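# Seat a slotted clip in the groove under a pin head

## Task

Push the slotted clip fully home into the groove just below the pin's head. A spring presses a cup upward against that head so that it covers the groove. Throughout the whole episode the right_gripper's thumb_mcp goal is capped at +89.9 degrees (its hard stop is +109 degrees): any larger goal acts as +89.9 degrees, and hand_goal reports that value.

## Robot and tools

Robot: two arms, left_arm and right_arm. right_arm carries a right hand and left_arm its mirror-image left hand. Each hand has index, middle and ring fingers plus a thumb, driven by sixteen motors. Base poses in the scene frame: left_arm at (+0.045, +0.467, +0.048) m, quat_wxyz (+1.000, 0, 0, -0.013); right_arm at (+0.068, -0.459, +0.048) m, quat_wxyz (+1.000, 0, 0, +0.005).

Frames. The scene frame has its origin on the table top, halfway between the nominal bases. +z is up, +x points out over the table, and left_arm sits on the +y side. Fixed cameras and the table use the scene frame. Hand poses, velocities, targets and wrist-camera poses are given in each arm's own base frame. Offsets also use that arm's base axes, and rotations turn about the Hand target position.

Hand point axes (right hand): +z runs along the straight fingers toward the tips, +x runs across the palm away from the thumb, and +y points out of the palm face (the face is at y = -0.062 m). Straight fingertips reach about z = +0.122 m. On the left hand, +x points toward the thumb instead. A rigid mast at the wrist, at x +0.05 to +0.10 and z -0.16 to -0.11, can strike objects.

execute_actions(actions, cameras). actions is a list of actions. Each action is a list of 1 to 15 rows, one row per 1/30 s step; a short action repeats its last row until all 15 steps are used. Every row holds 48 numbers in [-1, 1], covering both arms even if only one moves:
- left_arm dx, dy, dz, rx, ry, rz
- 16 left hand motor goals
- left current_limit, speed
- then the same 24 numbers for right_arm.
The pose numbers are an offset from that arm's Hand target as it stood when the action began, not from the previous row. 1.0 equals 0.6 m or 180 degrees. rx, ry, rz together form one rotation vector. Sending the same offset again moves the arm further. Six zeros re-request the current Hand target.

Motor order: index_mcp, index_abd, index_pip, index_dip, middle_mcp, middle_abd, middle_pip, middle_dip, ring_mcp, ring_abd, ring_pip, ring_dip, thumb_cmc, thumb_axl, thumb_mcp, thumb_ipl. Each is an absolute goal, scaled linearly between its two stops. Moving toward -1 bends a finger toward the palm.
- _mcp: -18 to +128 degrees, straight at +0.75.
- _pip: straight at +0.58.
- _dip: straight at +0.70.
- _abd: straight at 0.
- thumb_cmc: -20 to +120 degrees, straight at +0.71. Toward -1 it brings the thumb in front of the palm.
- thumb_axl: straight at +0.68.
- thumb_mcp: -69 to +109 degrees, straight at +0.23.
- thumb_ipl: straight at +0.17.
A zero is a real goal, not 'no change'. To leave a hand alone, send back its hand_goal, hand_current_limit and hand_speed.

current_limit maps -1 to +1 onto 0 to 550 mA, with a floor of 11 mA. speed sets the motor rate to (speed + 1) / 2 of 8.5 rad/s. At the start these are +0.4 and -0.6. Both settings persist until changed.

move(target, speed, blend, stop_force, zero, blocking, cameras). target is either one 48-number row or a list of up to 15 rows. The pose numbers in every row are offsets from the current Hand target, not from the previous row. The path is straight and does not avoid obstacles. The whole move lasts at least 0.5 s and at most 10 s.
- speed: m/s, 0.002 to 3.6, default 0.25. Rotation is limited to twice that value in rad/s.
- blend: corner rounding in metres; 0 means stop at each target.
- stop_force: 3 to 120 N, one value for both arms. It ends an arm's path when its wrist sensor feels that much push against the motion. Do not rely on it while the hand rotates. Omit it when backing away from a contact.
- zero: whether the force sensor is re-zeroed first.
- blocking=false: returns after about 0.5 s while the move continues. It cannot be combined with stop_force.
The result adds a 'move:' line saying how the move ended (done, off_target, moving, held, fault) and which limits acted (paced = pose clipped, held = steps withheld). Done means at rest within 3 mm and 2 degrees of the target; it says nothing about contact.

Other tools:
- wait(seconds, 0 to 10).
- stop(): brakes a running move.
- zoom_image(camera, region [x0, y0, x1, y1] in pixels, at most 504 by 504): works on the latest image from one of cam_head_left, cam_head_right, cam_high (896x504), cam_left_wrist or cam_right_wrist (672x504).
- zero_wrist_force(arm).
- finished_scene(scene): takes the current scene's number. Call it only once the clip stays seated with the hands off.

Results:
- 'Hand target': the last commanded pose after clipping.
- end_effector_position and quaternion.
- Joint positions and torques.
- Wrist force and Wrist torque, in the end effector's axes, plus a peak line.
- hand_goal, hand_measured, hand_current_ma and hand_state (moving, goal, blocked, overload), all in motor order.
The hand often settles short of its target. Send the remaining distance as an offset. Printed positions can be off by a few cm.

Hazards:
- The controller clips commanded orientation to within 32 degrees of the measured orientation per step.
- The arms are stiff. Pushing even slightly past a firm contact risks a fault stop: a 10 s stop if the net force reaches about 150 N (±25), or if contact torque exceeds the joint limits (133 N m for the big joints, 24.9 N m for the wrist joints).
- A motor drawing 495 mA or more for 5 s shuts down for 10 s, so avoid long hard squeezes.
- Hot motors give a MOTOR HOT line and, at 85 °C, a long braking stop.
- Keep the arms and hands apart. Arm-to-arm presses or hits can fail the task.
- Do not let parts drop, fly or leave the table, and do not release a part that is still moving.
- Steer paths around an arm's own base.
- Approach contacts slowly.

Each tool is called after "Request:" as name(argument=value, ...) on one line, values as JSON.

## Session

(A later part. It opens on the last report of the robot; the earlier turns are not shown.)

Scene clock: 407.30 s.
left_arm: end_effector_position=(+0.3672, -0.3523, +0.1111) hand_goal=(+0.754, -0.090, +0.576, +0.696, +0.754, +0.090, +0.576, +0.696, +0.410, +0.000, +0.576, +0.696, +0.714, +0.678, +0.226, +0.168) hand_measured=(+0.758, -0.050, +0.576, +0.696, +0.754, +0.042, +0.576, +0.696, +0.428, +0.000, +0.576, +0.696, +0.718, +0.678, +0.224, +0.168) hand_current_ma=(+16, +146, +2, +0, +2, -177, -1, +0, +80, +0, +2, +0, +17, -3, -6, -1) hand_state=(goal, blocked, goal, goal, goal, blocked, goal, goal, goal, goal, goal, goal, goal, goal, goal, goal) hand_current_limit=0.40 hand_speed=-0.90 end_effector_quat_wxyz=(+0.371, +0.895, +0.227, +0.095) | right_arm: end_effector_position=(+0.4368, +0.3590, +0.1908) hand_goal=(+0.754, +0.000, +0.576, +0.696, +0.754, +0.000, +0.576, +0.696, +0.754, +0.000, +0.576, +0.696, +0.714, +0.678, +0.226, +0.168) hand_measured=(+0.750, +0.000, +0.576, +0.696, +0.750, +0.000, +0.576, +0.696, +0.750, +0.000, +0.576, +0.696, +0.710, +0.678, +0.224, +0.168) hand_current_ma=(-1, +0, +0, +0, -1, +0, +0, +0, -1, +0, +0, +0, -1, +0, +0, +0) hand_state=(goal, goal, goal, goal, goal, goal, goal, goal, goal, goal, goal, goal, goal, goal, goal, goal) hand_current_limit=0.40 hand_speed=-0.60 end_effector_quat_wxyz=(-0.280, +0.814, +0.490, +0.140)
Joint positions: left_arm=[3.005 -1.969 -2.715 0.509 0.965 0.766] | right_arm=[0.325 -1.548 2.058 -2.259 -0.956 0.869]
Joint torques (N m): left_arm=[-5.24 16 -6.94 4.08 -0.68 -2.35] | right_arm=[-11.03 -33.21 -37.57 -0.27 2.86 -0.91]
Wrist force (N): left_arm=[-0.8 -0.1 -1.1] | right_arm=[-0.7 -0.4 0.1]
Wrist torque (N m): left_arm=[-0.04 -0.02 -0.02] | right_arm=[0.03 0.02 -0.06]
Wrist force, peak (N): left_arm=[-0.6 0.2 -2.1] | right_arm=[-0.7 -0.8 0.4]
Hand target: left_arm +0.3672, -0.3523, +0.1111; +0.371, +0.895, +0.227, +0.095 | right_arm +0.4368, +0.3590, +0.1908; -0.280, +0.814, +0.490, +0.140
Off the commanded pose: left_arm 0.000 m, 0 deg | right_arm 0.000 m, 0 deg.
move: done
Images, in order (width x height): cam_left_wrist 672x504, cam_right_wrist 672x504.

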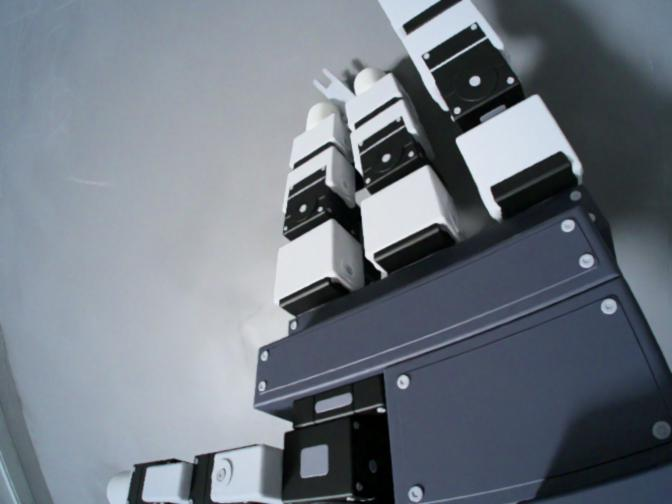

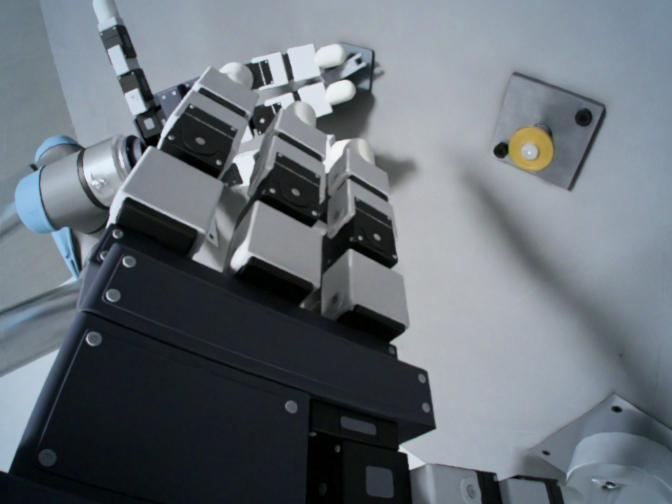

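Request:
move(target=[0,0,0,0,0,0,0.754,0.02,0.576,0.696,0.754,-0.02,0.576,0.696,0.41,0,0.576,0.696,0.714,0.678,0.226,0.168,0.4,-0.9,0.0,0,0,0,0,0,0.754,0,0.576,0.696,0.754,0,0.576,0.696,0.754,0,0.576,0.696,0.714,0.678,0.226,0.168,0.4,-0.6], cameras=["cam_left_wrist","cam_right_wrist"], speed=0.05)

Request:
zoom_image(camera="cam_right_wrist", region=[280, 20, 400, 120])

Request:
zoom_image(camera="cam_left_wrist", region=[290, 30, 410, 150])

Scene clock: 417.50 s.
left_arm: end_effector_position=(+0.3672, -0.3523, +0.1111) hand_goal=(+0.754, +0.020, +0.576, +0.696, +0.754, -0.020, +0.576, +0.696, +0.410, +0.000, +0.576, +0.696, +0.714, +0.678, +0.226, +0.168) hand_measured=(+0.758, +0.016, +0.576, +0.696, +0.754, -0.014, +0.576, +0.696, +0.428, +0.000, +0.576, +0.696, +0.718, +0.678, +0.224, +0.168) hand_current_ma=(+16, -10, +2, +0, +2, +17, -1, +0, +80, +0, +2, +0, +17, -3, -6, -1) hand_state=(goal, goal, goal, goal, goal, goal, goal, goal, goal, goal, goal, goal, goal, goal, goal, goal) hand_current_limit=0.40 hand_speed=-0.90 end_effector_quat_wxyz=(+0.371, +0.895, +0.227, +0.095) | right_arm: end_effector_position=(+0.4368, +0.3590, +0.1908) hand_goal=(+0.754, +0.000, +0.576, +0.696, +0.754, +0.000, +0.576, +0.696, +0.754, +0.000, +0.576, +0.696, +0.714, +0.678, +0.226, +0.168) hand_measured=(+0.750, +0.000, +0.576, +0.696, +0.750, +0.000, +0.576, +0.696, +0.750, +0.000, +0.576, +0.696, +0.710, +0.678, +0.224, +0.168) hand_current_ma=(-1, +0, +0, +0, -1, +0, +0, +0, -1, +0, +0, +0, -1, +0, +0, +0) hand_state=(goal, goal, goal, goal, goal, goal, goal, goal, goal, goal, goal, goal, goal, goal, goal, goal) hand_current_limit=0.40 hand_speed=-0.60 end_effector_quat_wxyz=(-0.280, +0.814, +0.490, +0.140)
Joint positions: left_arm=[3.005 -1.969 -2.715 0.509 0.965 0.766] | right_arm=[0.325 -1.548 2.058 -2.259 -0.956 0.869]
Joint torques (N m): left_arm=[-5.3 15.55 -8.05 3.87 -1.86 -2.31] | right_arm=[-10.6 -33.01 -37.24 -0.15 2.87 -0.78]
Wrist force (N): left_arm=[-0.3 -0.5 -1.0] | right_arm=[-0.2 -0.4 0.1]
Wrist torque (N m): left_arm=[-0.04 -0.04 0.04] | right_arm=[0.03 -0.04 -0.02]
Wrist force, peak (N): left_arm=[-0.6 0.3 -1.6] | right_arm=[-0.4 -1.0 0.0]
Hand target: left_arm +0.3672, -0.3523, +0.1111; +0.371, +0.895, +0.227, +0.095 | right_arm +0.4368, +0.3590, +0.1908; -0.280, +0.814, +0.490, +0.140
Off the commanded pose: left_arm 0.000 m, 0 deg | right_arm 0.000 m, 0 deg.
move: done
Images, in order (width x height): cam_left_wrist 672x504, cam_right_wrist 672x504.

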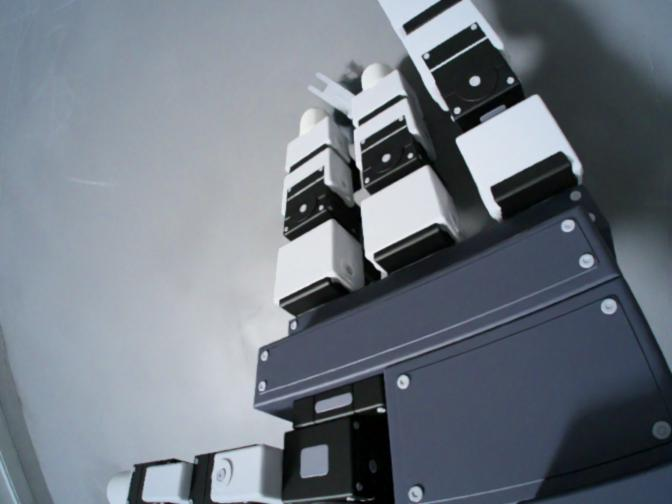

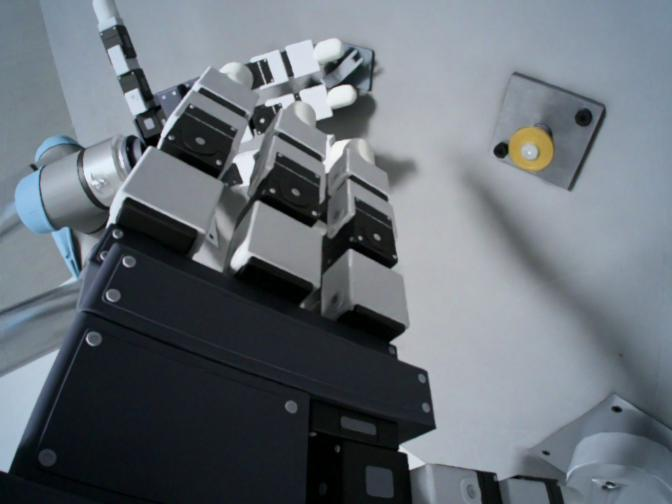

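Scaled by 4.200 from the camera's 672x504 image, which has a finer 960x720 frame.

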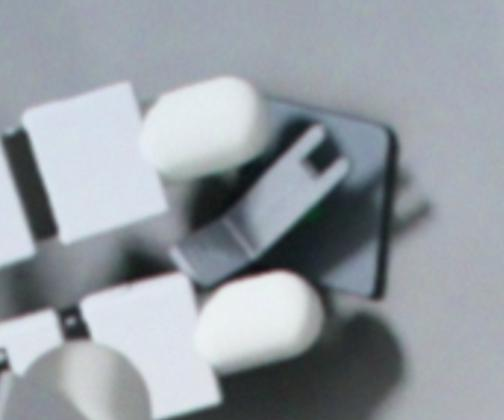

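Scaled by 4.200 from the camera's 672x504 image, which has a finer 960x720 frame.

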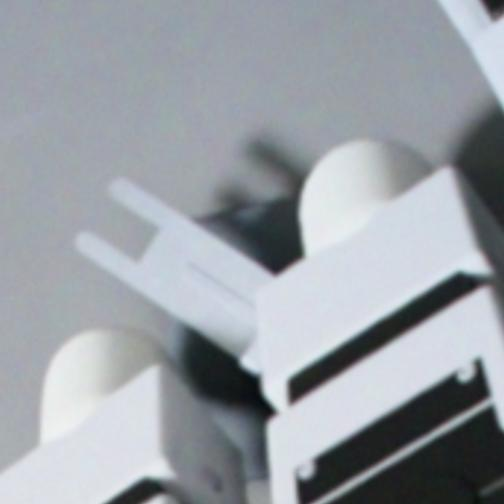

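Request:
move(target=[0,0,0.035,0,0,0,0.754,0.05,0.576,0.696,0.754,-0.05,0.576,0.696,0.41,0,0.576,0.696,0.714,0.678,0.226,0.168,0.4,-0.9,0.0,0,0,0,0,0,0.754,0,0.576,0.696,0.754,0,0.576,0.696,0.754,0,0.576,0.696,0.714,0.678,0.226,0.168,0.4,-0.6], cameras=["cam_left_wrist","cam_right_wrist"], speed=0.05)

Request:
zoom_image(camera="cam_right_wrist", region=[280, 20, 400, 120])

Request:
zoom_image(camera="cam_left_wrist", region=[290, 30, 410, 150])

Scene clock: 435.47 s.
left_arm: end_effector_position=(+0.3672, -0.3523, +0.1321) hand_goal=(+0.754, +0.050, +0.576, +0.696, +0.754, -0.050, +0.576, +0.696, +0.410, +0.000, +0.576, +0.696, +0.714, +0.678, +0.226, +0.168) hand_measured=(+0.758, +0.046, +0.576, +0.696, +0.758, -0.046, +0.576, +0.696, +0.428, +0.000, +0.576, +0.696, +0.718, +0.678, +0.224, +0.168) hand_current_ma=(+16, -10, +2, +0, +14, +11, -1, +0, +80, +0, +2, +0, +17, -3, -6, -1) hand_state=(goal, goal, goal, goal, goal, goal, goal, goal, goal, goal, goal, goal, goal, goal, goal, goal) hand_current_limit=0.40 hand_speed=-0.90 end_effector_quat_wxyz=(+0.371, +0.895, +0.227, +0.095) | right_arm: end_effector_position=(+0.4368, +0.3590, +0.1908) hand_goal=(+0.754, +0.000, +0.576, +0.696, +0.754, +0.000, +0.576, +0.696, +0.754, +0.000, +0.576, +0.696, +0.714, +0.678, +0.226, +0.168) hand_measured=(+0.750, +0.000, +0.576, +0.696, +0.750, +0.000, +0.576, +0.696, +0.750, +0.000, +0.576, +0.696, +0.710, +0.678, +0.224, +0.168) hand_current_ma=(-1, +0, +0, +0, -1, +0, +0, +0, -1, +0, +0, +0, -1, +0, +0, +0) hand_state=(goal, goal, goal, goal, goal, goal, goal, goal, goal, goal, goal, goal, goal, goal, goal, goal) hand_current_limit=0.40 hand_speed=-0.60 end_effector_quat_wxyz=(-0.280, +0.814, +0.490, +0.140)
Joint positions: left_arm=[3.005 -1.851 -2.712 0.388 0.965 0.766] | right_arm=[0.325 -1.548 2.058 -2.259 -0.956 0.869]
Joint torques (N m): left_arm=[9.36 25.67 19.68 1.29 0.77 2.17] | right_arm=[-11.89 -33.35 -36.8 -0.31 2.86 -0.76]
Wrist force (N): left_arm=[-0.3 -0.4 -0.4] | right_arm=[-0.4 -0.6 0.1]
Wrist torque (N m): left_arm=[-0.01 -0.04 -0.03] | right_arm=[0.00 -0.02 -0.04]
Wrist force, peak (N): left_arm=[-0.6 -0.7 -1.1] | right_arm=[-0.5 -0.9 0.6]
Hand target: left_arm +0.3672, -0.3523, +0.1321; +0.371, +0.895, +0.227, +0.095 | right_arm +0.4368, +0.3590, +0.1908; -0.280, +0.814, +0.490, +0.140
Off the commanded pose: left_arm 0.000 m, 0 deg | right_arm 0.000 m, 0 deg.
move: done
Images, in order (width x height): cam_left_wrist 672x504, cam_right_wrist 672x504.

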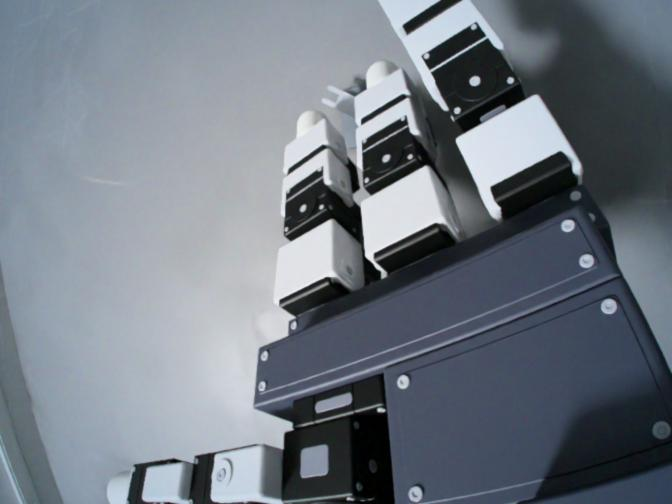

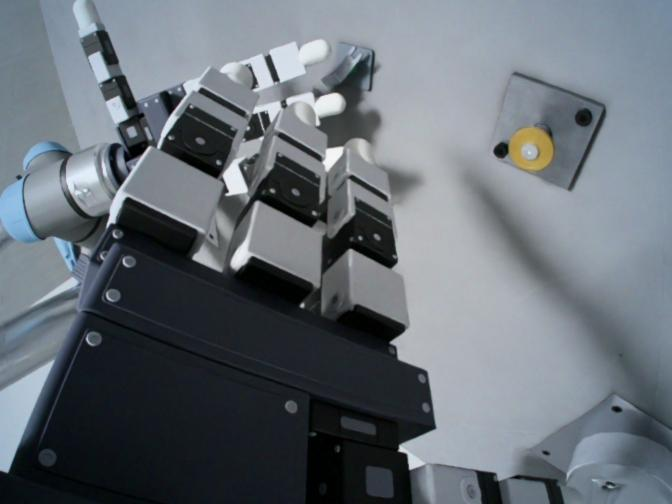

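Scaled by 4.200 from the camera's 672x504 image, which has a finer 960x720 frame.

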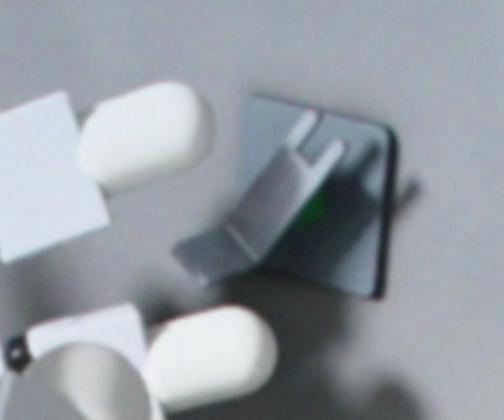

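Scaled by 4.200 from the camera's 672x504 image, which has a finer 960x720 frame.

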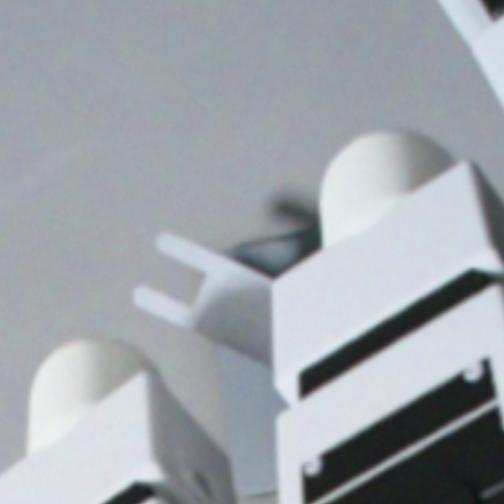

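Request:
move(target=[-0.0152,-0.0255,0,0,0,0.2056,0.754,0.05,0.576,0.696,0.754,-0.05,0.576,0.696,0.41,0,0.576,0.696,0.714,0.678,0.226,0.168,0.4,-0.9,0.0,0,0,0,0,0,0.754,0,0.576,0.696,0.754,0,0.576,0.696,0.754,0,0.576,0.696,0.714,0.678,0.226,0.168,0.4,-0.6], cameras=["cam_left_wrist","cam_right_wrist","cam_high"], speed=0.15)

Request:
zoom_image(camera="cam_right_wrist", region=[280, 20, 400, 120])

Request:
zoom_image(camera="cam_left_wrist", region=[290, 30, 410, 150])

Scene clock: 469.10 s.
left_arm: end_effector_position=(+0.3581, -0.3676, +0.1321) hand_goal=(+0.754, +0.050, +0.576, +0.696, +0.754, -0.050, +0.576, +0.696, +0.410, +0.000, +0.576, +0.696, +0.714, +0.678, +0.226, +0.168) hand_measured=(+0.758, +0.046, +0.576, +0.696, +0.758, -0.046, +0.576, +0.696, +0.428, +0.000, +0.576, +0.696, +0.718, +0.678, +0.224, +0.168) hand_current_ma=(+16, -10, +2, +0, +14, +11, -1, +0, +80, +0, +2, +0, +17, -3, -6, -1) hand_state=(goal, goal, goal, goal, goal, goal, goal, goal, goal, goal, goal, goal, goal, goal, goal, goal) hand_current_limit=0.40 hand_speed=-0.90 end_effector_quat_wxyz=(+0.322, +0.777, +0.499, +0.208) | right_arm: end_effector_position=(+0.4368, +0.3590, +0.1908) hand_goal=(+0.754, +0.000, +0.576, +0.696, +0.754, +0.000, +0.576, +0.696, +0.754, +0.000, +0.576, +0.696, +0.714, +0.678, +0.226, +0.168) hand_measured=(+0.750, +0.000, +0.576, +0.696, +0.750, +0.000, +0.576, +0.696, +0.750, +0.000, +0.576, +0.696, +0.710, +0.678, +0.224, +0.168) hand_current_ma=(-1, +0, +0, +0, -1, +0, +0, +0, -1, +0, +0, +0, -1, +0, +0, +0) hand_state=(goal, goal, goal, goal, goal, goal, goal, goal, goal, goal, goal, goal, goal, goal, goal, goal) hand_current_limit=0.40 hand_speed=-0.60 end_effector_quat_wxyz=(-0.280, +0.814, +0.490, +0.140)
Joint positions: left_arm=[2.445 -1.981 -2.576 0.612 1.762 -0.192] | right_arm=[0.325 -1.548 2.058 -2.259 -0.956 0.869]
Joint torques (N m): left_arm=[-4.73 31.45 19.72 1.6 2.12 -2.35] | right_arm=[-11.31 -32.98 -36.58 -0.32 2.77 -0.87]
Wrist force (N): left_arm=[-0.1 -0.8 -0.4] | right_arm=[-0.4 -0.5 -0.1]
Wrist torque (N m): left_arm=[-0.06 -0.05 0.07] | right_arm=[0.05 -0.02 -0.03]
Wrist force, peak (N): left_arm=[-0.7 -1.1 0.1] | right_arm=[-0.7 -0.8 0.5]
Hand target: left_arm +0.3581, -0.3676, +0.1321; +0.322, +0.777, +0.500, +0.208 | right_arm +0.4368, +0.3590, +0.1908; -0.280, +0.814, +0.490, +0.140
Off the commanded pose: left_arm 0.000 m, 0 deg | right_arm 0.000 m, 0 deg.
move: done
Images, in order (width x height): cam_high 896x504, cam_left_wrist 672x504, cam_right_wrist 672x504.

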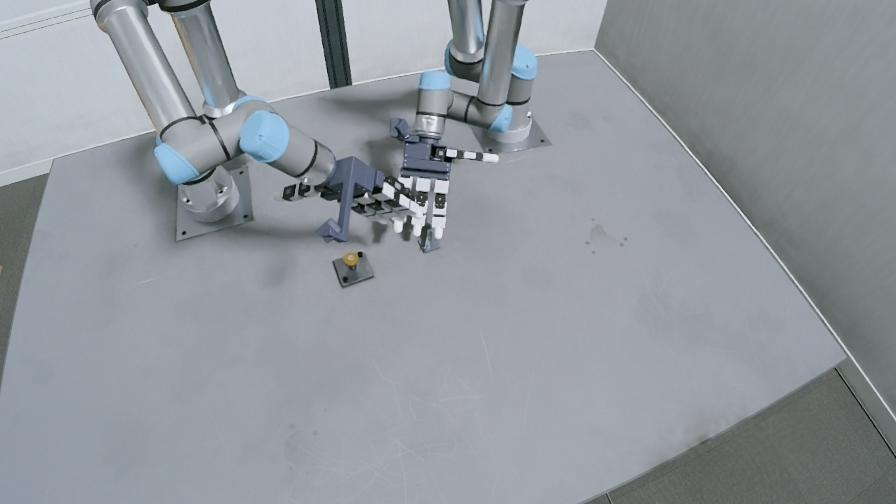

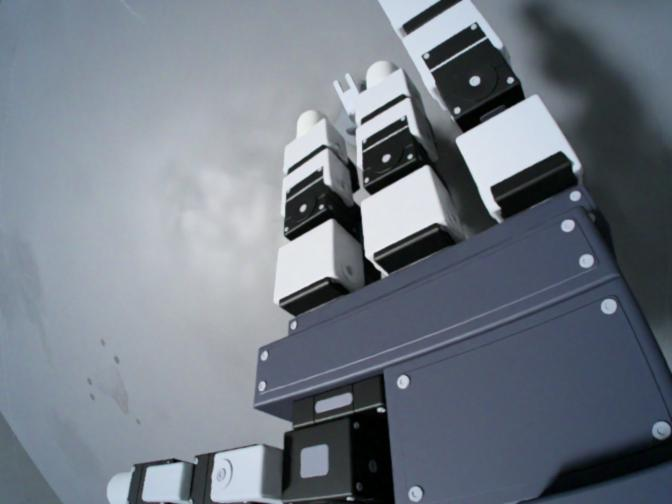

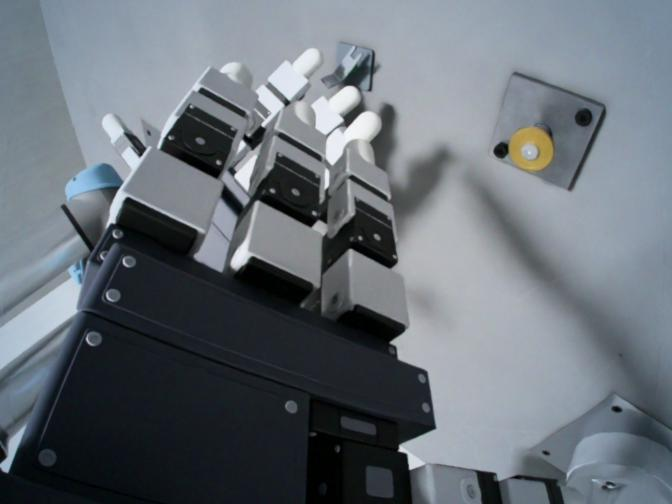

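Scaled by 4.200 from the camera's 672x504 image, which has a finer 960x720 frame.

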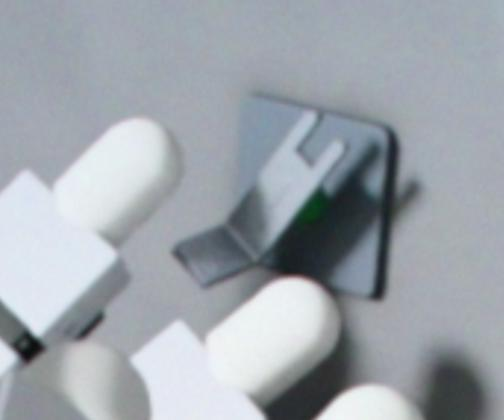

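Scaled by 4.200 from the camera's 672x504 image, which has a finer 960x720 frame.

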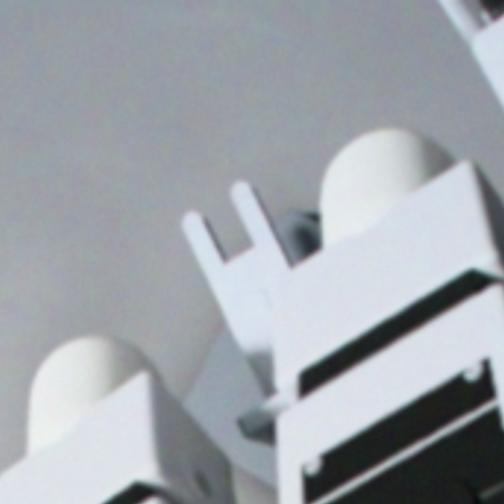

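Request:
execute_actions(actions=[])

Request:
zoom_image(camera="cam_right_wrist", region=[280, 20, 400, 120])

Request:
zoom_image(camera="cam_left_wrist", region=[290, 30, 410, 150])

Scene clock: 488.00 s.
left_arm: end_effector_position=(+0.3581, -0.3676, +0.1321) hand_goal=(+0.754, +0.050, +0.576, +0.696, +0.754, -0.050, +0.576, +0.696, +0.410, +0.000, +0.576, +0.696, +0.714, +0.678, +0.226, +0.168) hand_measured=(+0.758, +0.046, +0.576, +0.696, +0.758, -0.046, +0.576, +0.696, +0.428, +0.000, +0.576, +0.696, +0.718, +0.678, +0.224, +0.168) hand_current_ma=(+16, -10, +2, +0, +14, +11, -1, +0, +80, +0, +2, +0, +17, -3, -6, -1) hand_state=(goal, goal, goal, goal, goal, goal, goal, goal, goal, goal, goal, goal, goal, goal, goal, goal) hand_current_limit=0.40 hand_speed=-0.90 end_effector_quat_wxyz=(+0.322, +0.777, +0.500, +0.208) | right_arm: end_effector_position=(+0.4368, +0.3590, +0.1908) hand_goal=(+0.754, +0.000, +0.576, +0.696, +0.754, +0.000, +0.576, +0.696, +0.754, +0.000, +0.576, +0.696, +0.714, +0.678, +0.226, +0.168) hand_measured=(+0.750, +0.000, +0.576, +0.696, +0.750, +0.000, +0.576, +0.696, +0.750, +0.000, +0.576, +0.696, +0.710, +0.678, +0.224, +0.168) hand_current_ma=(-1, +0, +0, +0, -1, +0, +0, +0, -1, +0, +0, +0, -1, +0, +0, +0) hand_state=(goal, goal, goal, goal, goal, goal, goal, goal, goal, goal, goal, goal, goal, goal, goal, goal) hand_current_limit=0.40 hand_speed=-0.60 end_effector_quat_wxyz=(-0.280, +0.814, +0.490, +0.140)
Joint positions: left_arm=[2.444 -1.981 -2.575 0.611 1.762 -0.192] | right_arm=[0.325 -1.548 2.058 -2.259 -0.956 0.869]
Joint velocities: within noise
Joint torques (N m): left_arm=[-6.27 31.34 20.1 1.36 2.09 -2.38] | right_arm=[-10.98 -32.71 -36.59 -0.26 2.82 -0.81]
Wrist force (N): left_arm=[-0.3 -0.9 -0.3] | right_arm=[-0.3 -0.6 0.1]
Wrist torque (N m): left_arm=[-0.08 -0.02 0.06] | right_arm=[0.01 -0.04 -0.04]
Wrist force, peak (N): left_arm=[0.0 -1.4 -0.2] | right_arm=[-0.6 -0.9 0.4]
Hand target: left_arm +0.3581, -0.3676, +0.1321; +0.322, +0.777, +0.500, +0.208 | right_arm +0.4368, +0.3590, +0.1908; -0.280, +0.814, +0.490, +0.140
Off the commanded pose: left_arm 0.000 m, 0 deg | right_arm 0.000 m, 0 deg.

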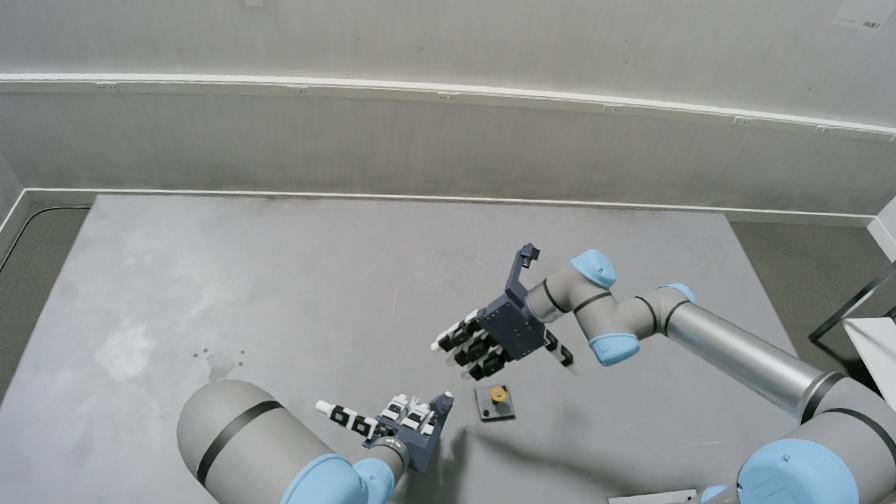

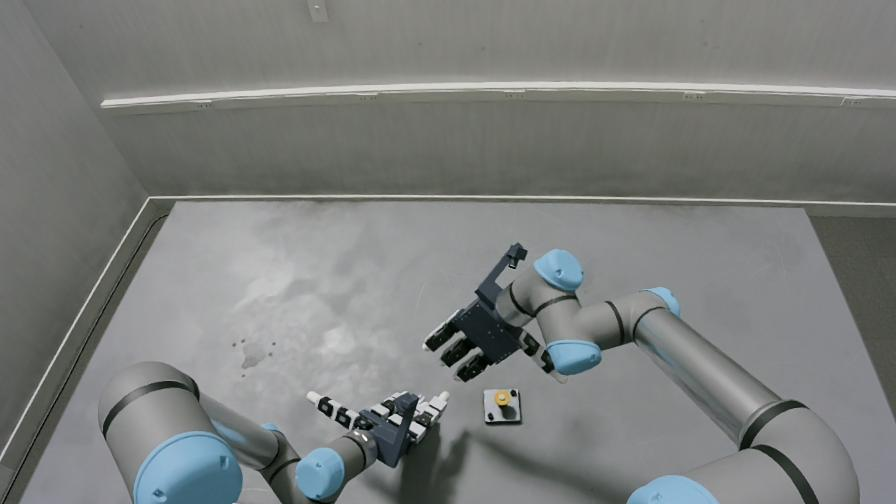

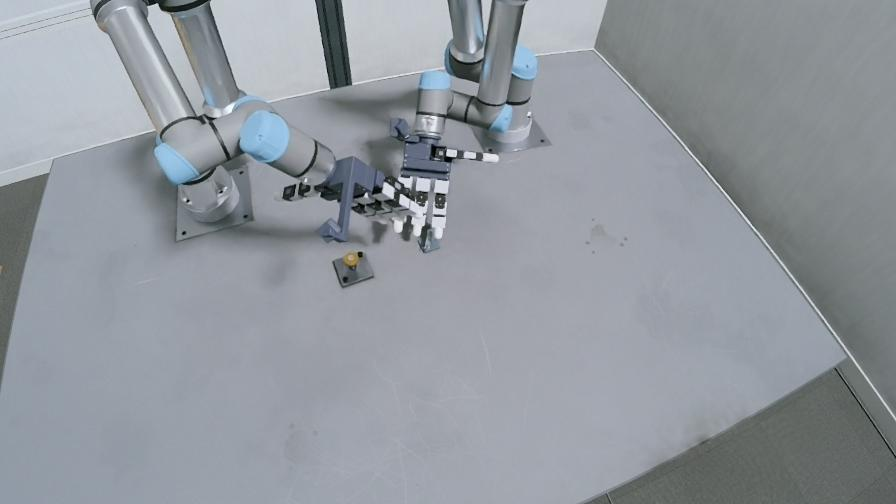

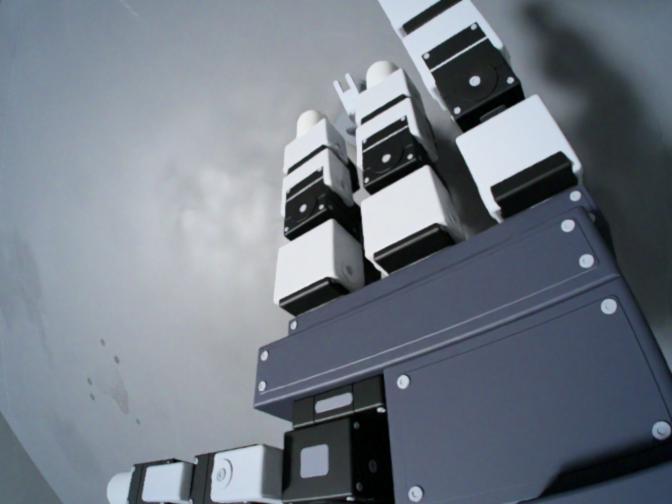

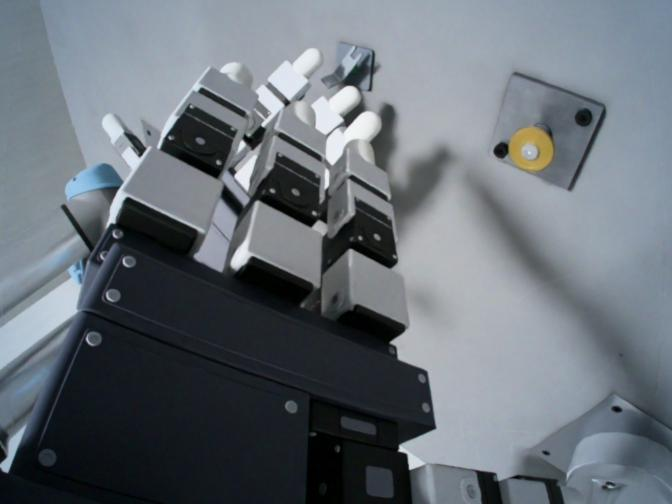

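Scaled by 4.200 from the camera's 672x504 image, which has a finer 960x720 frame.

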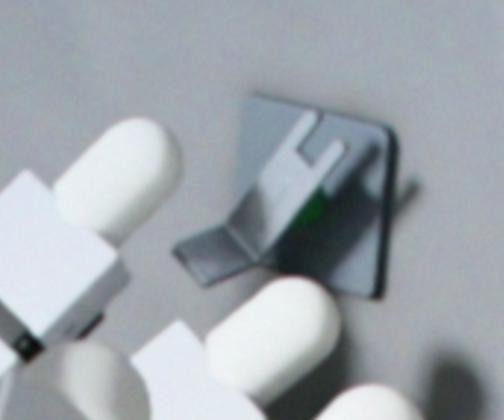

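Scaled by 4.200 from the camera's 672x504 image, which has a finer 960x720 frame.

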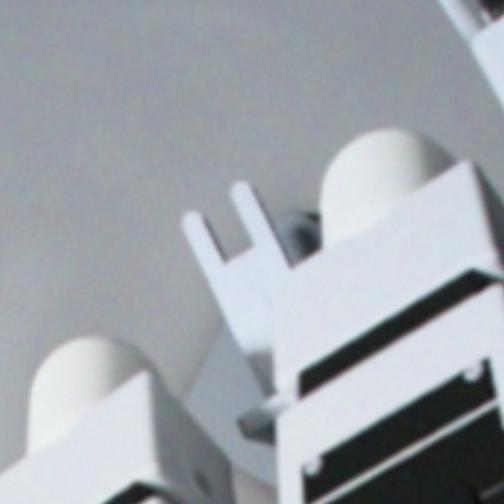

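Request:
move(target=[0.00193,0.0002,-0.02,0,0,0,0.754,0.05,0.576,0.696,0.754,-0.05,0.576,0.696,0.41,0,0.576,0.696,0.714,0.678,0.226,0.168,0.4,-0.9,0,0,0,0,0,0,0.754,0,0.576,0.696,0.754,0,0.576,0.696,0.754,0,0.576,0.696,0.714,0.678,0.226,0.168,0.4,-0.6], speed=0.05, cameras=["cam_left_wrist","cam_right_wrist"])

Request:
zoom_image(camera="cam_right_wrist", region=[280, 20, 400, 120])

Request:
zoom_image(camera="cam_left_wrist", region=[290, 30, 410, 150])

Scene clock: 509.43 s.
left_arm: end_effector_position=(+0.3592, -0.3675, +0.1202) hand_goal=(+0.754, +0.050, +0.576, +0.696, +0.754, -0.050, +0.576, +0.696, +0.410, +0.000, +0.576, +0.696, +0.714, +0.678, +0.226, +0.168) hand_measured=(+0.758, +0.046, +0.576, +0.696, +0.758, -0.046, +0.576, +0.696, +0.428, +0.000, +0.576, +0.696, +0.718, +0.678, +0.224, +0.168) hand_current_ma=(+16, -10, +2, +0, +14, +11, -1, +0, +80, +0, +2, +0, +17, -3, -6, -1) hand_state=(goal, goal, goal, goal, goal, goal, goal, goal, goal, goal, goal, goal, goal, goal, goal, goal) hand_current_limit=0.40 hand_speed=-0.90 end_effector_quat_wxyz=(+0.322, +0.777, +0.500, +0.208) | right_arm: end_effector_position=(+0.4368, +0.3590, +0.1908) hand_goal=(+0.754, +0.000, +0.576, +0.696, +0.754, +0.000, +0.576, +0.696, +0.754, +0.000, +0.576, +0.696, +0.714, +0.678, +0.226, +0.168) hand_measured=(+0.750, +0.000, +0.576, +0.696, +0.750, +0.000, +0.576, +0.696, +0.750, +0.000, +0.576, +0.696, +0.710, +0.678, +0.224, +0.168) hand_current_ma=(-1, +0, +0, +0, -1, +0, +0, +0, -1, +0, +0, +0, -1, +0, +0, +0) hand_state=(goal, goal, goal, goal, goal, goal, goal, goal, goal, goal, goal, goal, goal, goal, goal, goal) hand_current_limit=0.40 hand_speed=-0.60 end_effector_quat_wxyz=(-0.280, +0.814, +0.490, +0.140)
Joint positions: left_arm=[2.447 -2.033 -2.574 0.662 1.76 -0.19] | right_arm=[0.325 -1.548 2.058 -2.259 -0.956 0.869]
Joint torques (N m): left_arm=[9.78 21.09 18.55 4.45 -1.35 2.14] | right_arm=[-11.01 -33.25 -36.91 -0.33 2.71 -0.81]
Wrist force (N): left_arm=[0.0 -0.7 0.0] | right_arm=[-0.1 -0.7 0.3]
Wrist torque (N m): left_arm=[-0.08 -0.07 0.03] | right_arm=[-0.02 -0.06 -0.03]
Wrist force, peak (N): left_arm=[0.5 -1.3 0.1] | right_arm=[-0.6 -1.0 0.2]
Hand target: left_arm +0.3592, -0.3675, +0.1201; +0.322, +0.777, +0.500, +0.208 | right_arm +0.4368, +0.3590, +0.1908; -0.280, +0.814, +0.490, +0.140
Off the commanded pose: left_arm 0.000 m, 0 deg | right_arm 0.000 m, 0 deg.
move: done
Images, in order (width x height): cam_left_wrist 672x504, cam_right_wrist 672x504.

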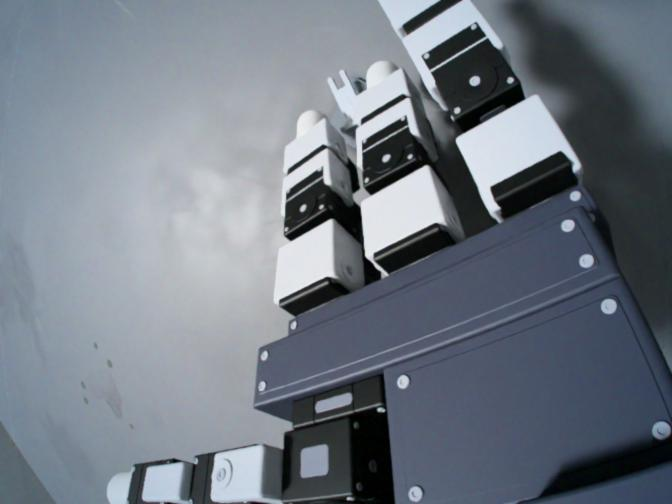

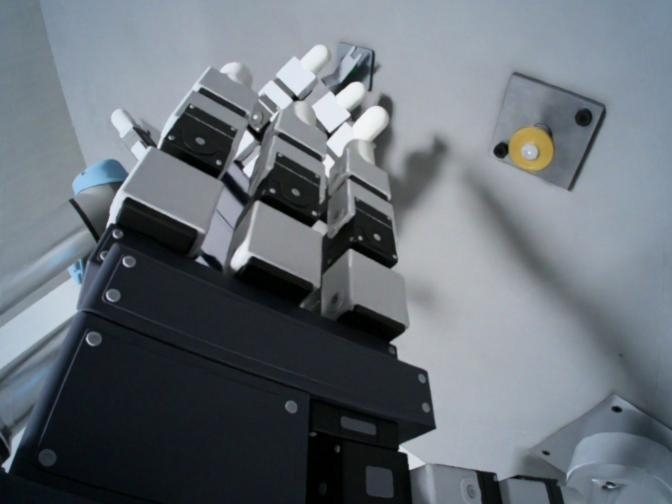

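Scaled by 4.200 from the camera's 672x504 image, which has a finer 960x720 frame.

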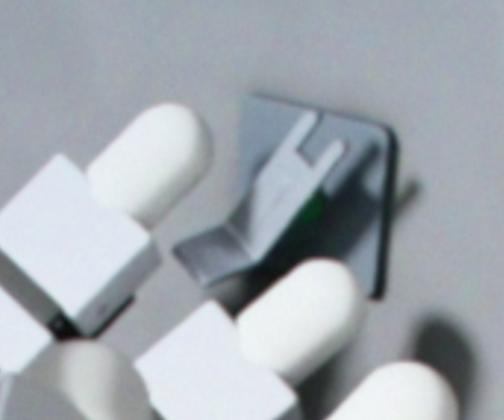

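Scaled by 4.200 from the camera's 672x504 image, which has a finer 960x720 frame.

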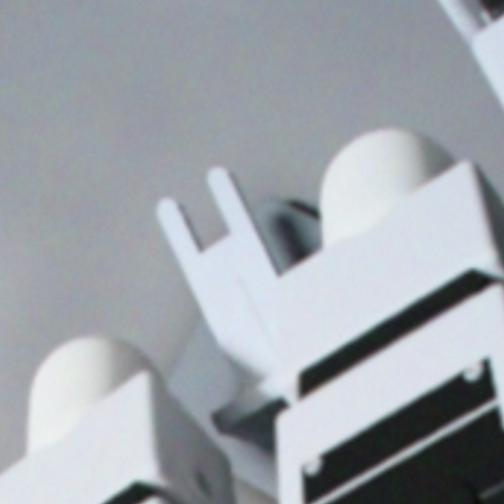

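Request:
move(target=[0.0022,0.00083,-0.0117,0,0,0,0.754,0.05,0.576,0.696,0.754,-0.05,0.576,0.696,0.41,0,0.576,0.696,0.714,0.678,0.226,0.168,0.4,-0.9,0,0,0,0,0,0,0.754,0,0.576,0.696,0.754,0,0.576,0.696,0.754,0,0.576,0.696,0.714,0.678,0.226,0.168,0.4,-0.6], speed=0.03, cameras=["cam_left_wrist","cam_right_wrist"])

Request:
zoom_image(camera="cam_right_wrist", region=[280, 20, 400, 120])

Request:
zoom_image(camera="cam_left_wrist", region=[290, 30, 410, 150])

Scene clock: 537.43 s.
left_arm: end_effector_position=(+0.3605, -0.3670, +0.1131) hand_goal=(+0.754, +0.050, +0.576, +0.696, +0.754, -0.050, +0.576, +0.696, +0.410, +0.000, +0.576, +0.696, +0.714, +0.678, +0.226, +0.168) hand_measured=(+0.758, +0.046, +0.576, +0.696, +0.758, -0.046, +0.576, +0.696, +0.428, +0.000, +0.576, +0.696, +0.718, +0.678, +0.224, +0.168) hand_current_ma=(+16, -10, +2, +0, +14, +11, -1, +0, +80, +0, +2, +0, +17, -3, -6, -1) hand_state=(goal, goal, goal, goal, goal, goal, goal, goal, goal, goal, goal, goal, goal, goal, goal, goal) hand_current_limit=0.40 hand_speed=-0.90 end_effector_quat_wxyz=(+0.322, +0.777, +0.500, +0.208) | right_arm: end_effector_position=(+0.4368, +0.3590, +0.1908) hand_goal=(+0.754, +0.000, +0.576, +0.696, +0.754, +0.000, +0.576, +0.696, +0.754, +0.000, +0.576, +0.696, +0.714, +0.678, +0.226, +0.168) hand_measured=(+0.750, +0.000, +0.576, +0.696, +0.750, +0.000, +0.576, +0.696, +0.750, +0.000, +0.576, +0.696, +0.710, +0.678, +0.224, +0.168) hand_current_ma=(-1, +0, +0, +0, -1, +0, +0, +0, -1, +0, +0, +0, -1, +0, +0, +0) hand_state=(goal, goal, goal, goal, goal, goal, goal, goal, goal, goal, goal, goal, goal, goal, goal, goal) hand_current_limit=0.40 hand_speed=-0.60 end_effector_quat_wxyz=(-0.280, +0.814, +0.490, +0.140)
Joint positions: left_arm=[2.451 -2.064 -2.572 0.692 1.757 -0.187] | right_arm=[0.325 -1.548 2.058 -2.259 -0.956 0.869]
Joint torques (N m): left_arm=[9.96 19.83 18.72 4.43 -1.31 2.05] | right_arm=[-11.07 -32.4 -37.01 -0.26 2.72 -0.76]
Wrist force (N): left_arm=[-0.1 -0.6 0.1] | right_arm=[-0.2 -0.7 0.4]
Wrist torque (N m): left_arm=[-0.07 -0.05 -0.01] | right_arm=[-0.03 -0.06 -0.02]
Wrist force, peak (N): left_arm=[0.6 -1.2 0.1] | right_arm=[-0.3 -1.0 0.3]
Hand target: left_arm +0.3605, -0.3670, +0.1131; +0.322, +0.777, +0.500, +0.208 | right_arm +0.4368, +0.3590, +0.1908; -0.280, +0.814, +0.490, +0.140
Off the commanded pose: left_arm 0.000 m, 0 deg | right_arm 0.000 m, 0 deg.
move: done
Images, in order (width x height): cam_left_wrist 672x504, cam_right_wrist 672x504.

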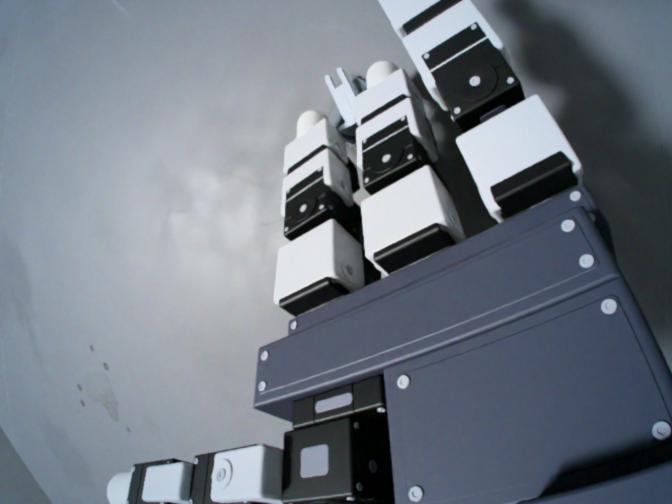

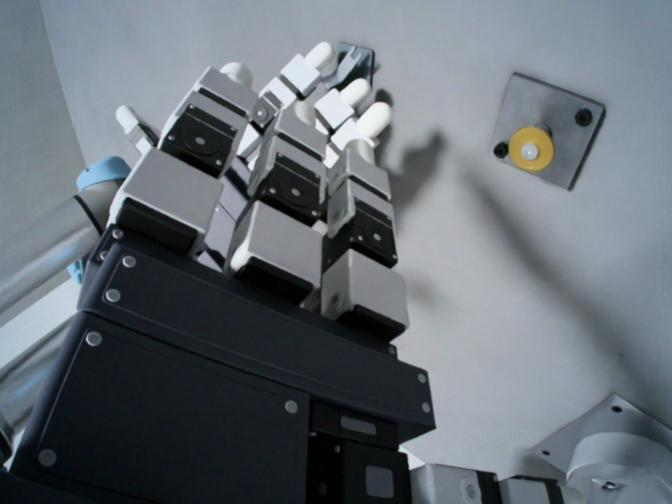

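Scaled by 4.200 from the camera's 672x504 image, which has a finer 960x720 frame.

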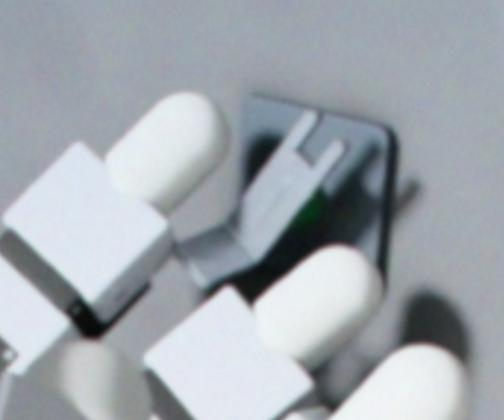

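Scaled by 4.200 from the camera's 672x504 image, which has a finer 960x720 frame.

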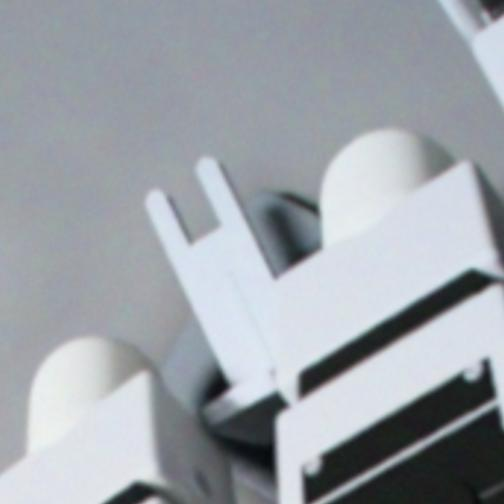

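Request:
zoom_image(camera="cam_right_wrist", region=[315, 35, 375, 95])

Request:
zoom_image(camera="cam_left_wrist", region=[320, 60, 380, 140])

Scaled by 8.400 from the camera's 672x504 image, which has a finer 960x720 frame.

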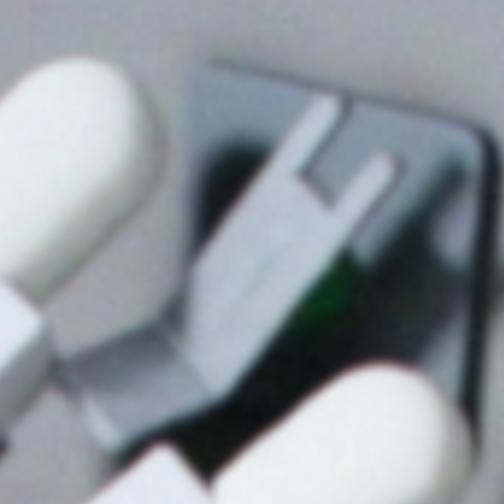

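Scaled by 6.300 from the camera's 672x504 image, which has a finer 960x720 frame.

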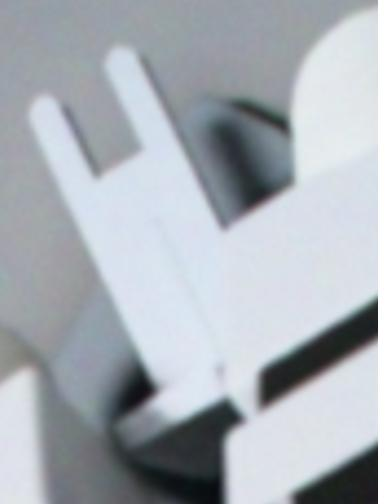

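Request:
move(target=[-0.00124,0.0033,-0.0075,0,0,0,0.754,0.05,0.576,0.696,0.754,-0.05,0.576,0.696,0.41,0,0.576,0.696,0.714,0.678,0.226,0.168,0.4,-0.9,0,0,0,0,0,0,0.754,0,0.576,0.696,0.754,0,0.576,0.696,0.754,0,0.576,0.696,0.714,0.678,0.226,0.168,0.4,-0.6], speed=0.03, cameras=["cam_left_wrist","cam_right_wrist"])

Request:
zoom_image(camera="cam_right_wrist", region=[300, 25, 380, 95])

Request:
zoom_image(camera="cam_left_wrist", region=[290, 50, 400, 140])

Scene clock: 570.47 s.
left_arm: end_effector_position=(+0.3598, -0.3650, +0.1086) hand_goal=(+0.754, +0.050, +0.576, +0.696, +0.754, -0.050, +0.576, +0.696, +0.410, +0.000, +0.576, +0.696, +0.714, +0.678, +0.226, +0.168) hand_measured=(+0.758, +0.046, +0.576, +0.696, +0.758, -0.046, +0.576, +0.696, +0.428, +0.000, +0.576, +0.696, +0.718, +0.678, +0.224, +0.168) hand_current_ma=(+16, -10, +2, +0, +14, +10, -1, +0, +80, +0, +2, +0, +17, -3, -6, -1) hand_state=(goal, goal, goal, goal, goal, goal, goal, goal, goal, goal, goal, goal, goal, goal, goal, goal) hand_current_limit=0.40 hand_speed=-0.90 end_effector_quat_wxyz=(+0.322, +0.777, +0.500, +0.208) | right_arm: end_effector_position=(+0.4368, +0.3590, +0.1908) hand_goal=(+0.754, +0.000, +0.576, +0.696, +0.754, +0.000, +0.576, +0.696, +0.754, +0.000, +0.576, +0.696, +0.714, +0.678, +0.226, +0.168) hand_measured=(+0.750, +0.000, +0.576, +0.696, +0.750, +0.000, +0.576, +0.696, +0.750, +0.000, +0.576, +0.696, +0.710, +0.678, +0.224, +0.168) hand_current_ma=(-1, +0, +0, +0, -1, +0, +0, +0, -1, +0, +0, +0, -1, +0, +0, +0) hand_state=(goal, goal, goal, goal, goal, goal, goal, goal, goal, goal, goal, goal, goal, goal, goal, goal) hand_current_limit=0.40 hand_speed=-0.60 end_effector_quat_wxyz=(-0.280, +0.814, +0.490, +0.140)
Joint positions: left_arm=[2.455 -2.083 -2.577 0.717 1.755 -0.184] | right_arm=[0.325 -1.548 2.058 -2.259 -0.956 0.869]
Joint torques (N m): left_arm=[8.95 20.86 -8.89 4.48 -1.26 2.07] | right_arm=[-10.89 -32.51 -36.86 -0.28 2.64 -0.75]
Wrist force (N): left_arm=[0.3 -0.5 0.0] | right_arm=[-0.2 -0.7 0.0]
Wrist torque (N m): left_arm=[-0.06 -0.09 0.02] | right_arm=[0.01 -0.05 -0.03]
Wrist force, peak (N): left_arm=[0.2 -1.0 -0.1] | right_arm=[-0.6 -0.8 0.3]
Hand target: left_arm +0.3598, -0.3650, +0.1086; +0.322, +0.777, +0.500, +0.208 | right_arm +0.4368, +0.3590, +0.1908; -0.280, +0.814, +0.490, +0.140
Off the commanded pose: left_arm 0.000 m, 0 deg | right_arm 0.000 m, 0 deg.
move: done
Images, in order (width x height): cam_left_wrist 672x504, cam_right_wrist 672x504.

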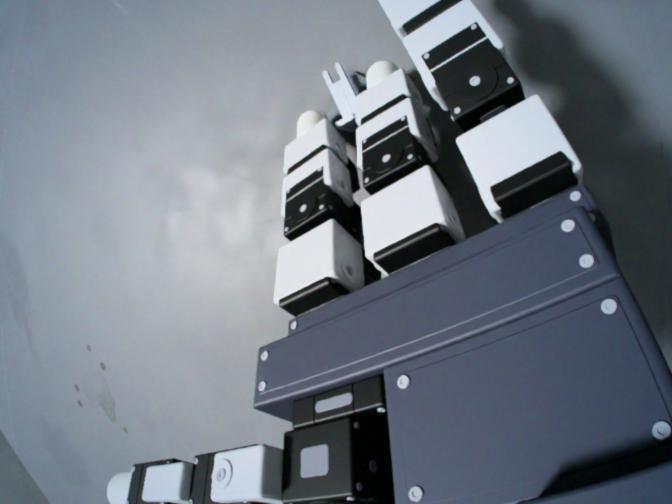

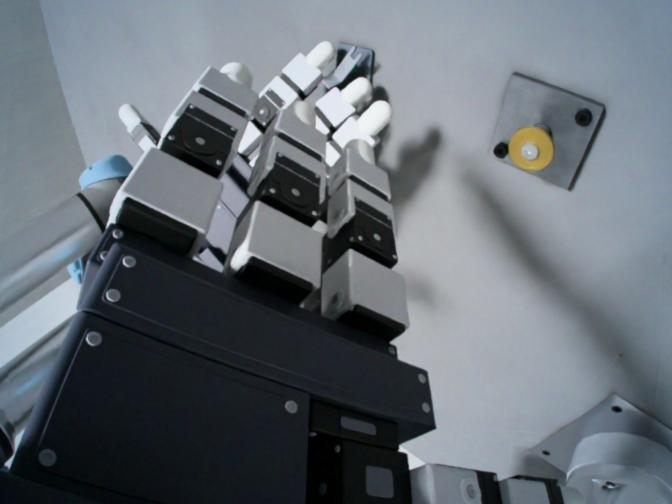

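Scaled by 6.300 from the camera's 672x504 image, which has a finer 960x720 frame.

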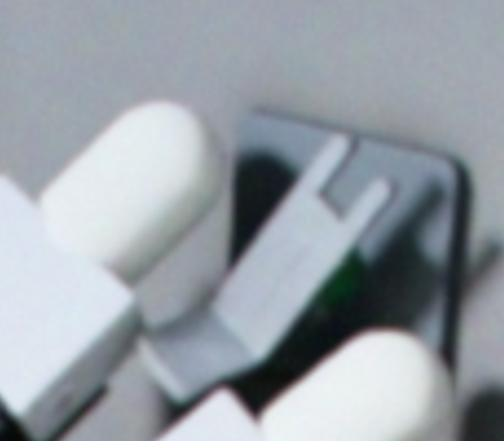

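Scaled by 4.582 from the camera's 672x504 image, which has a finer 960x720 frame.

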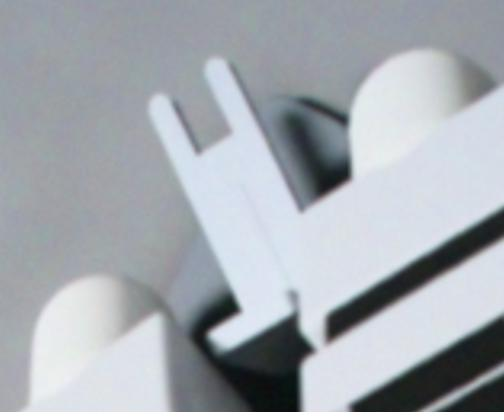

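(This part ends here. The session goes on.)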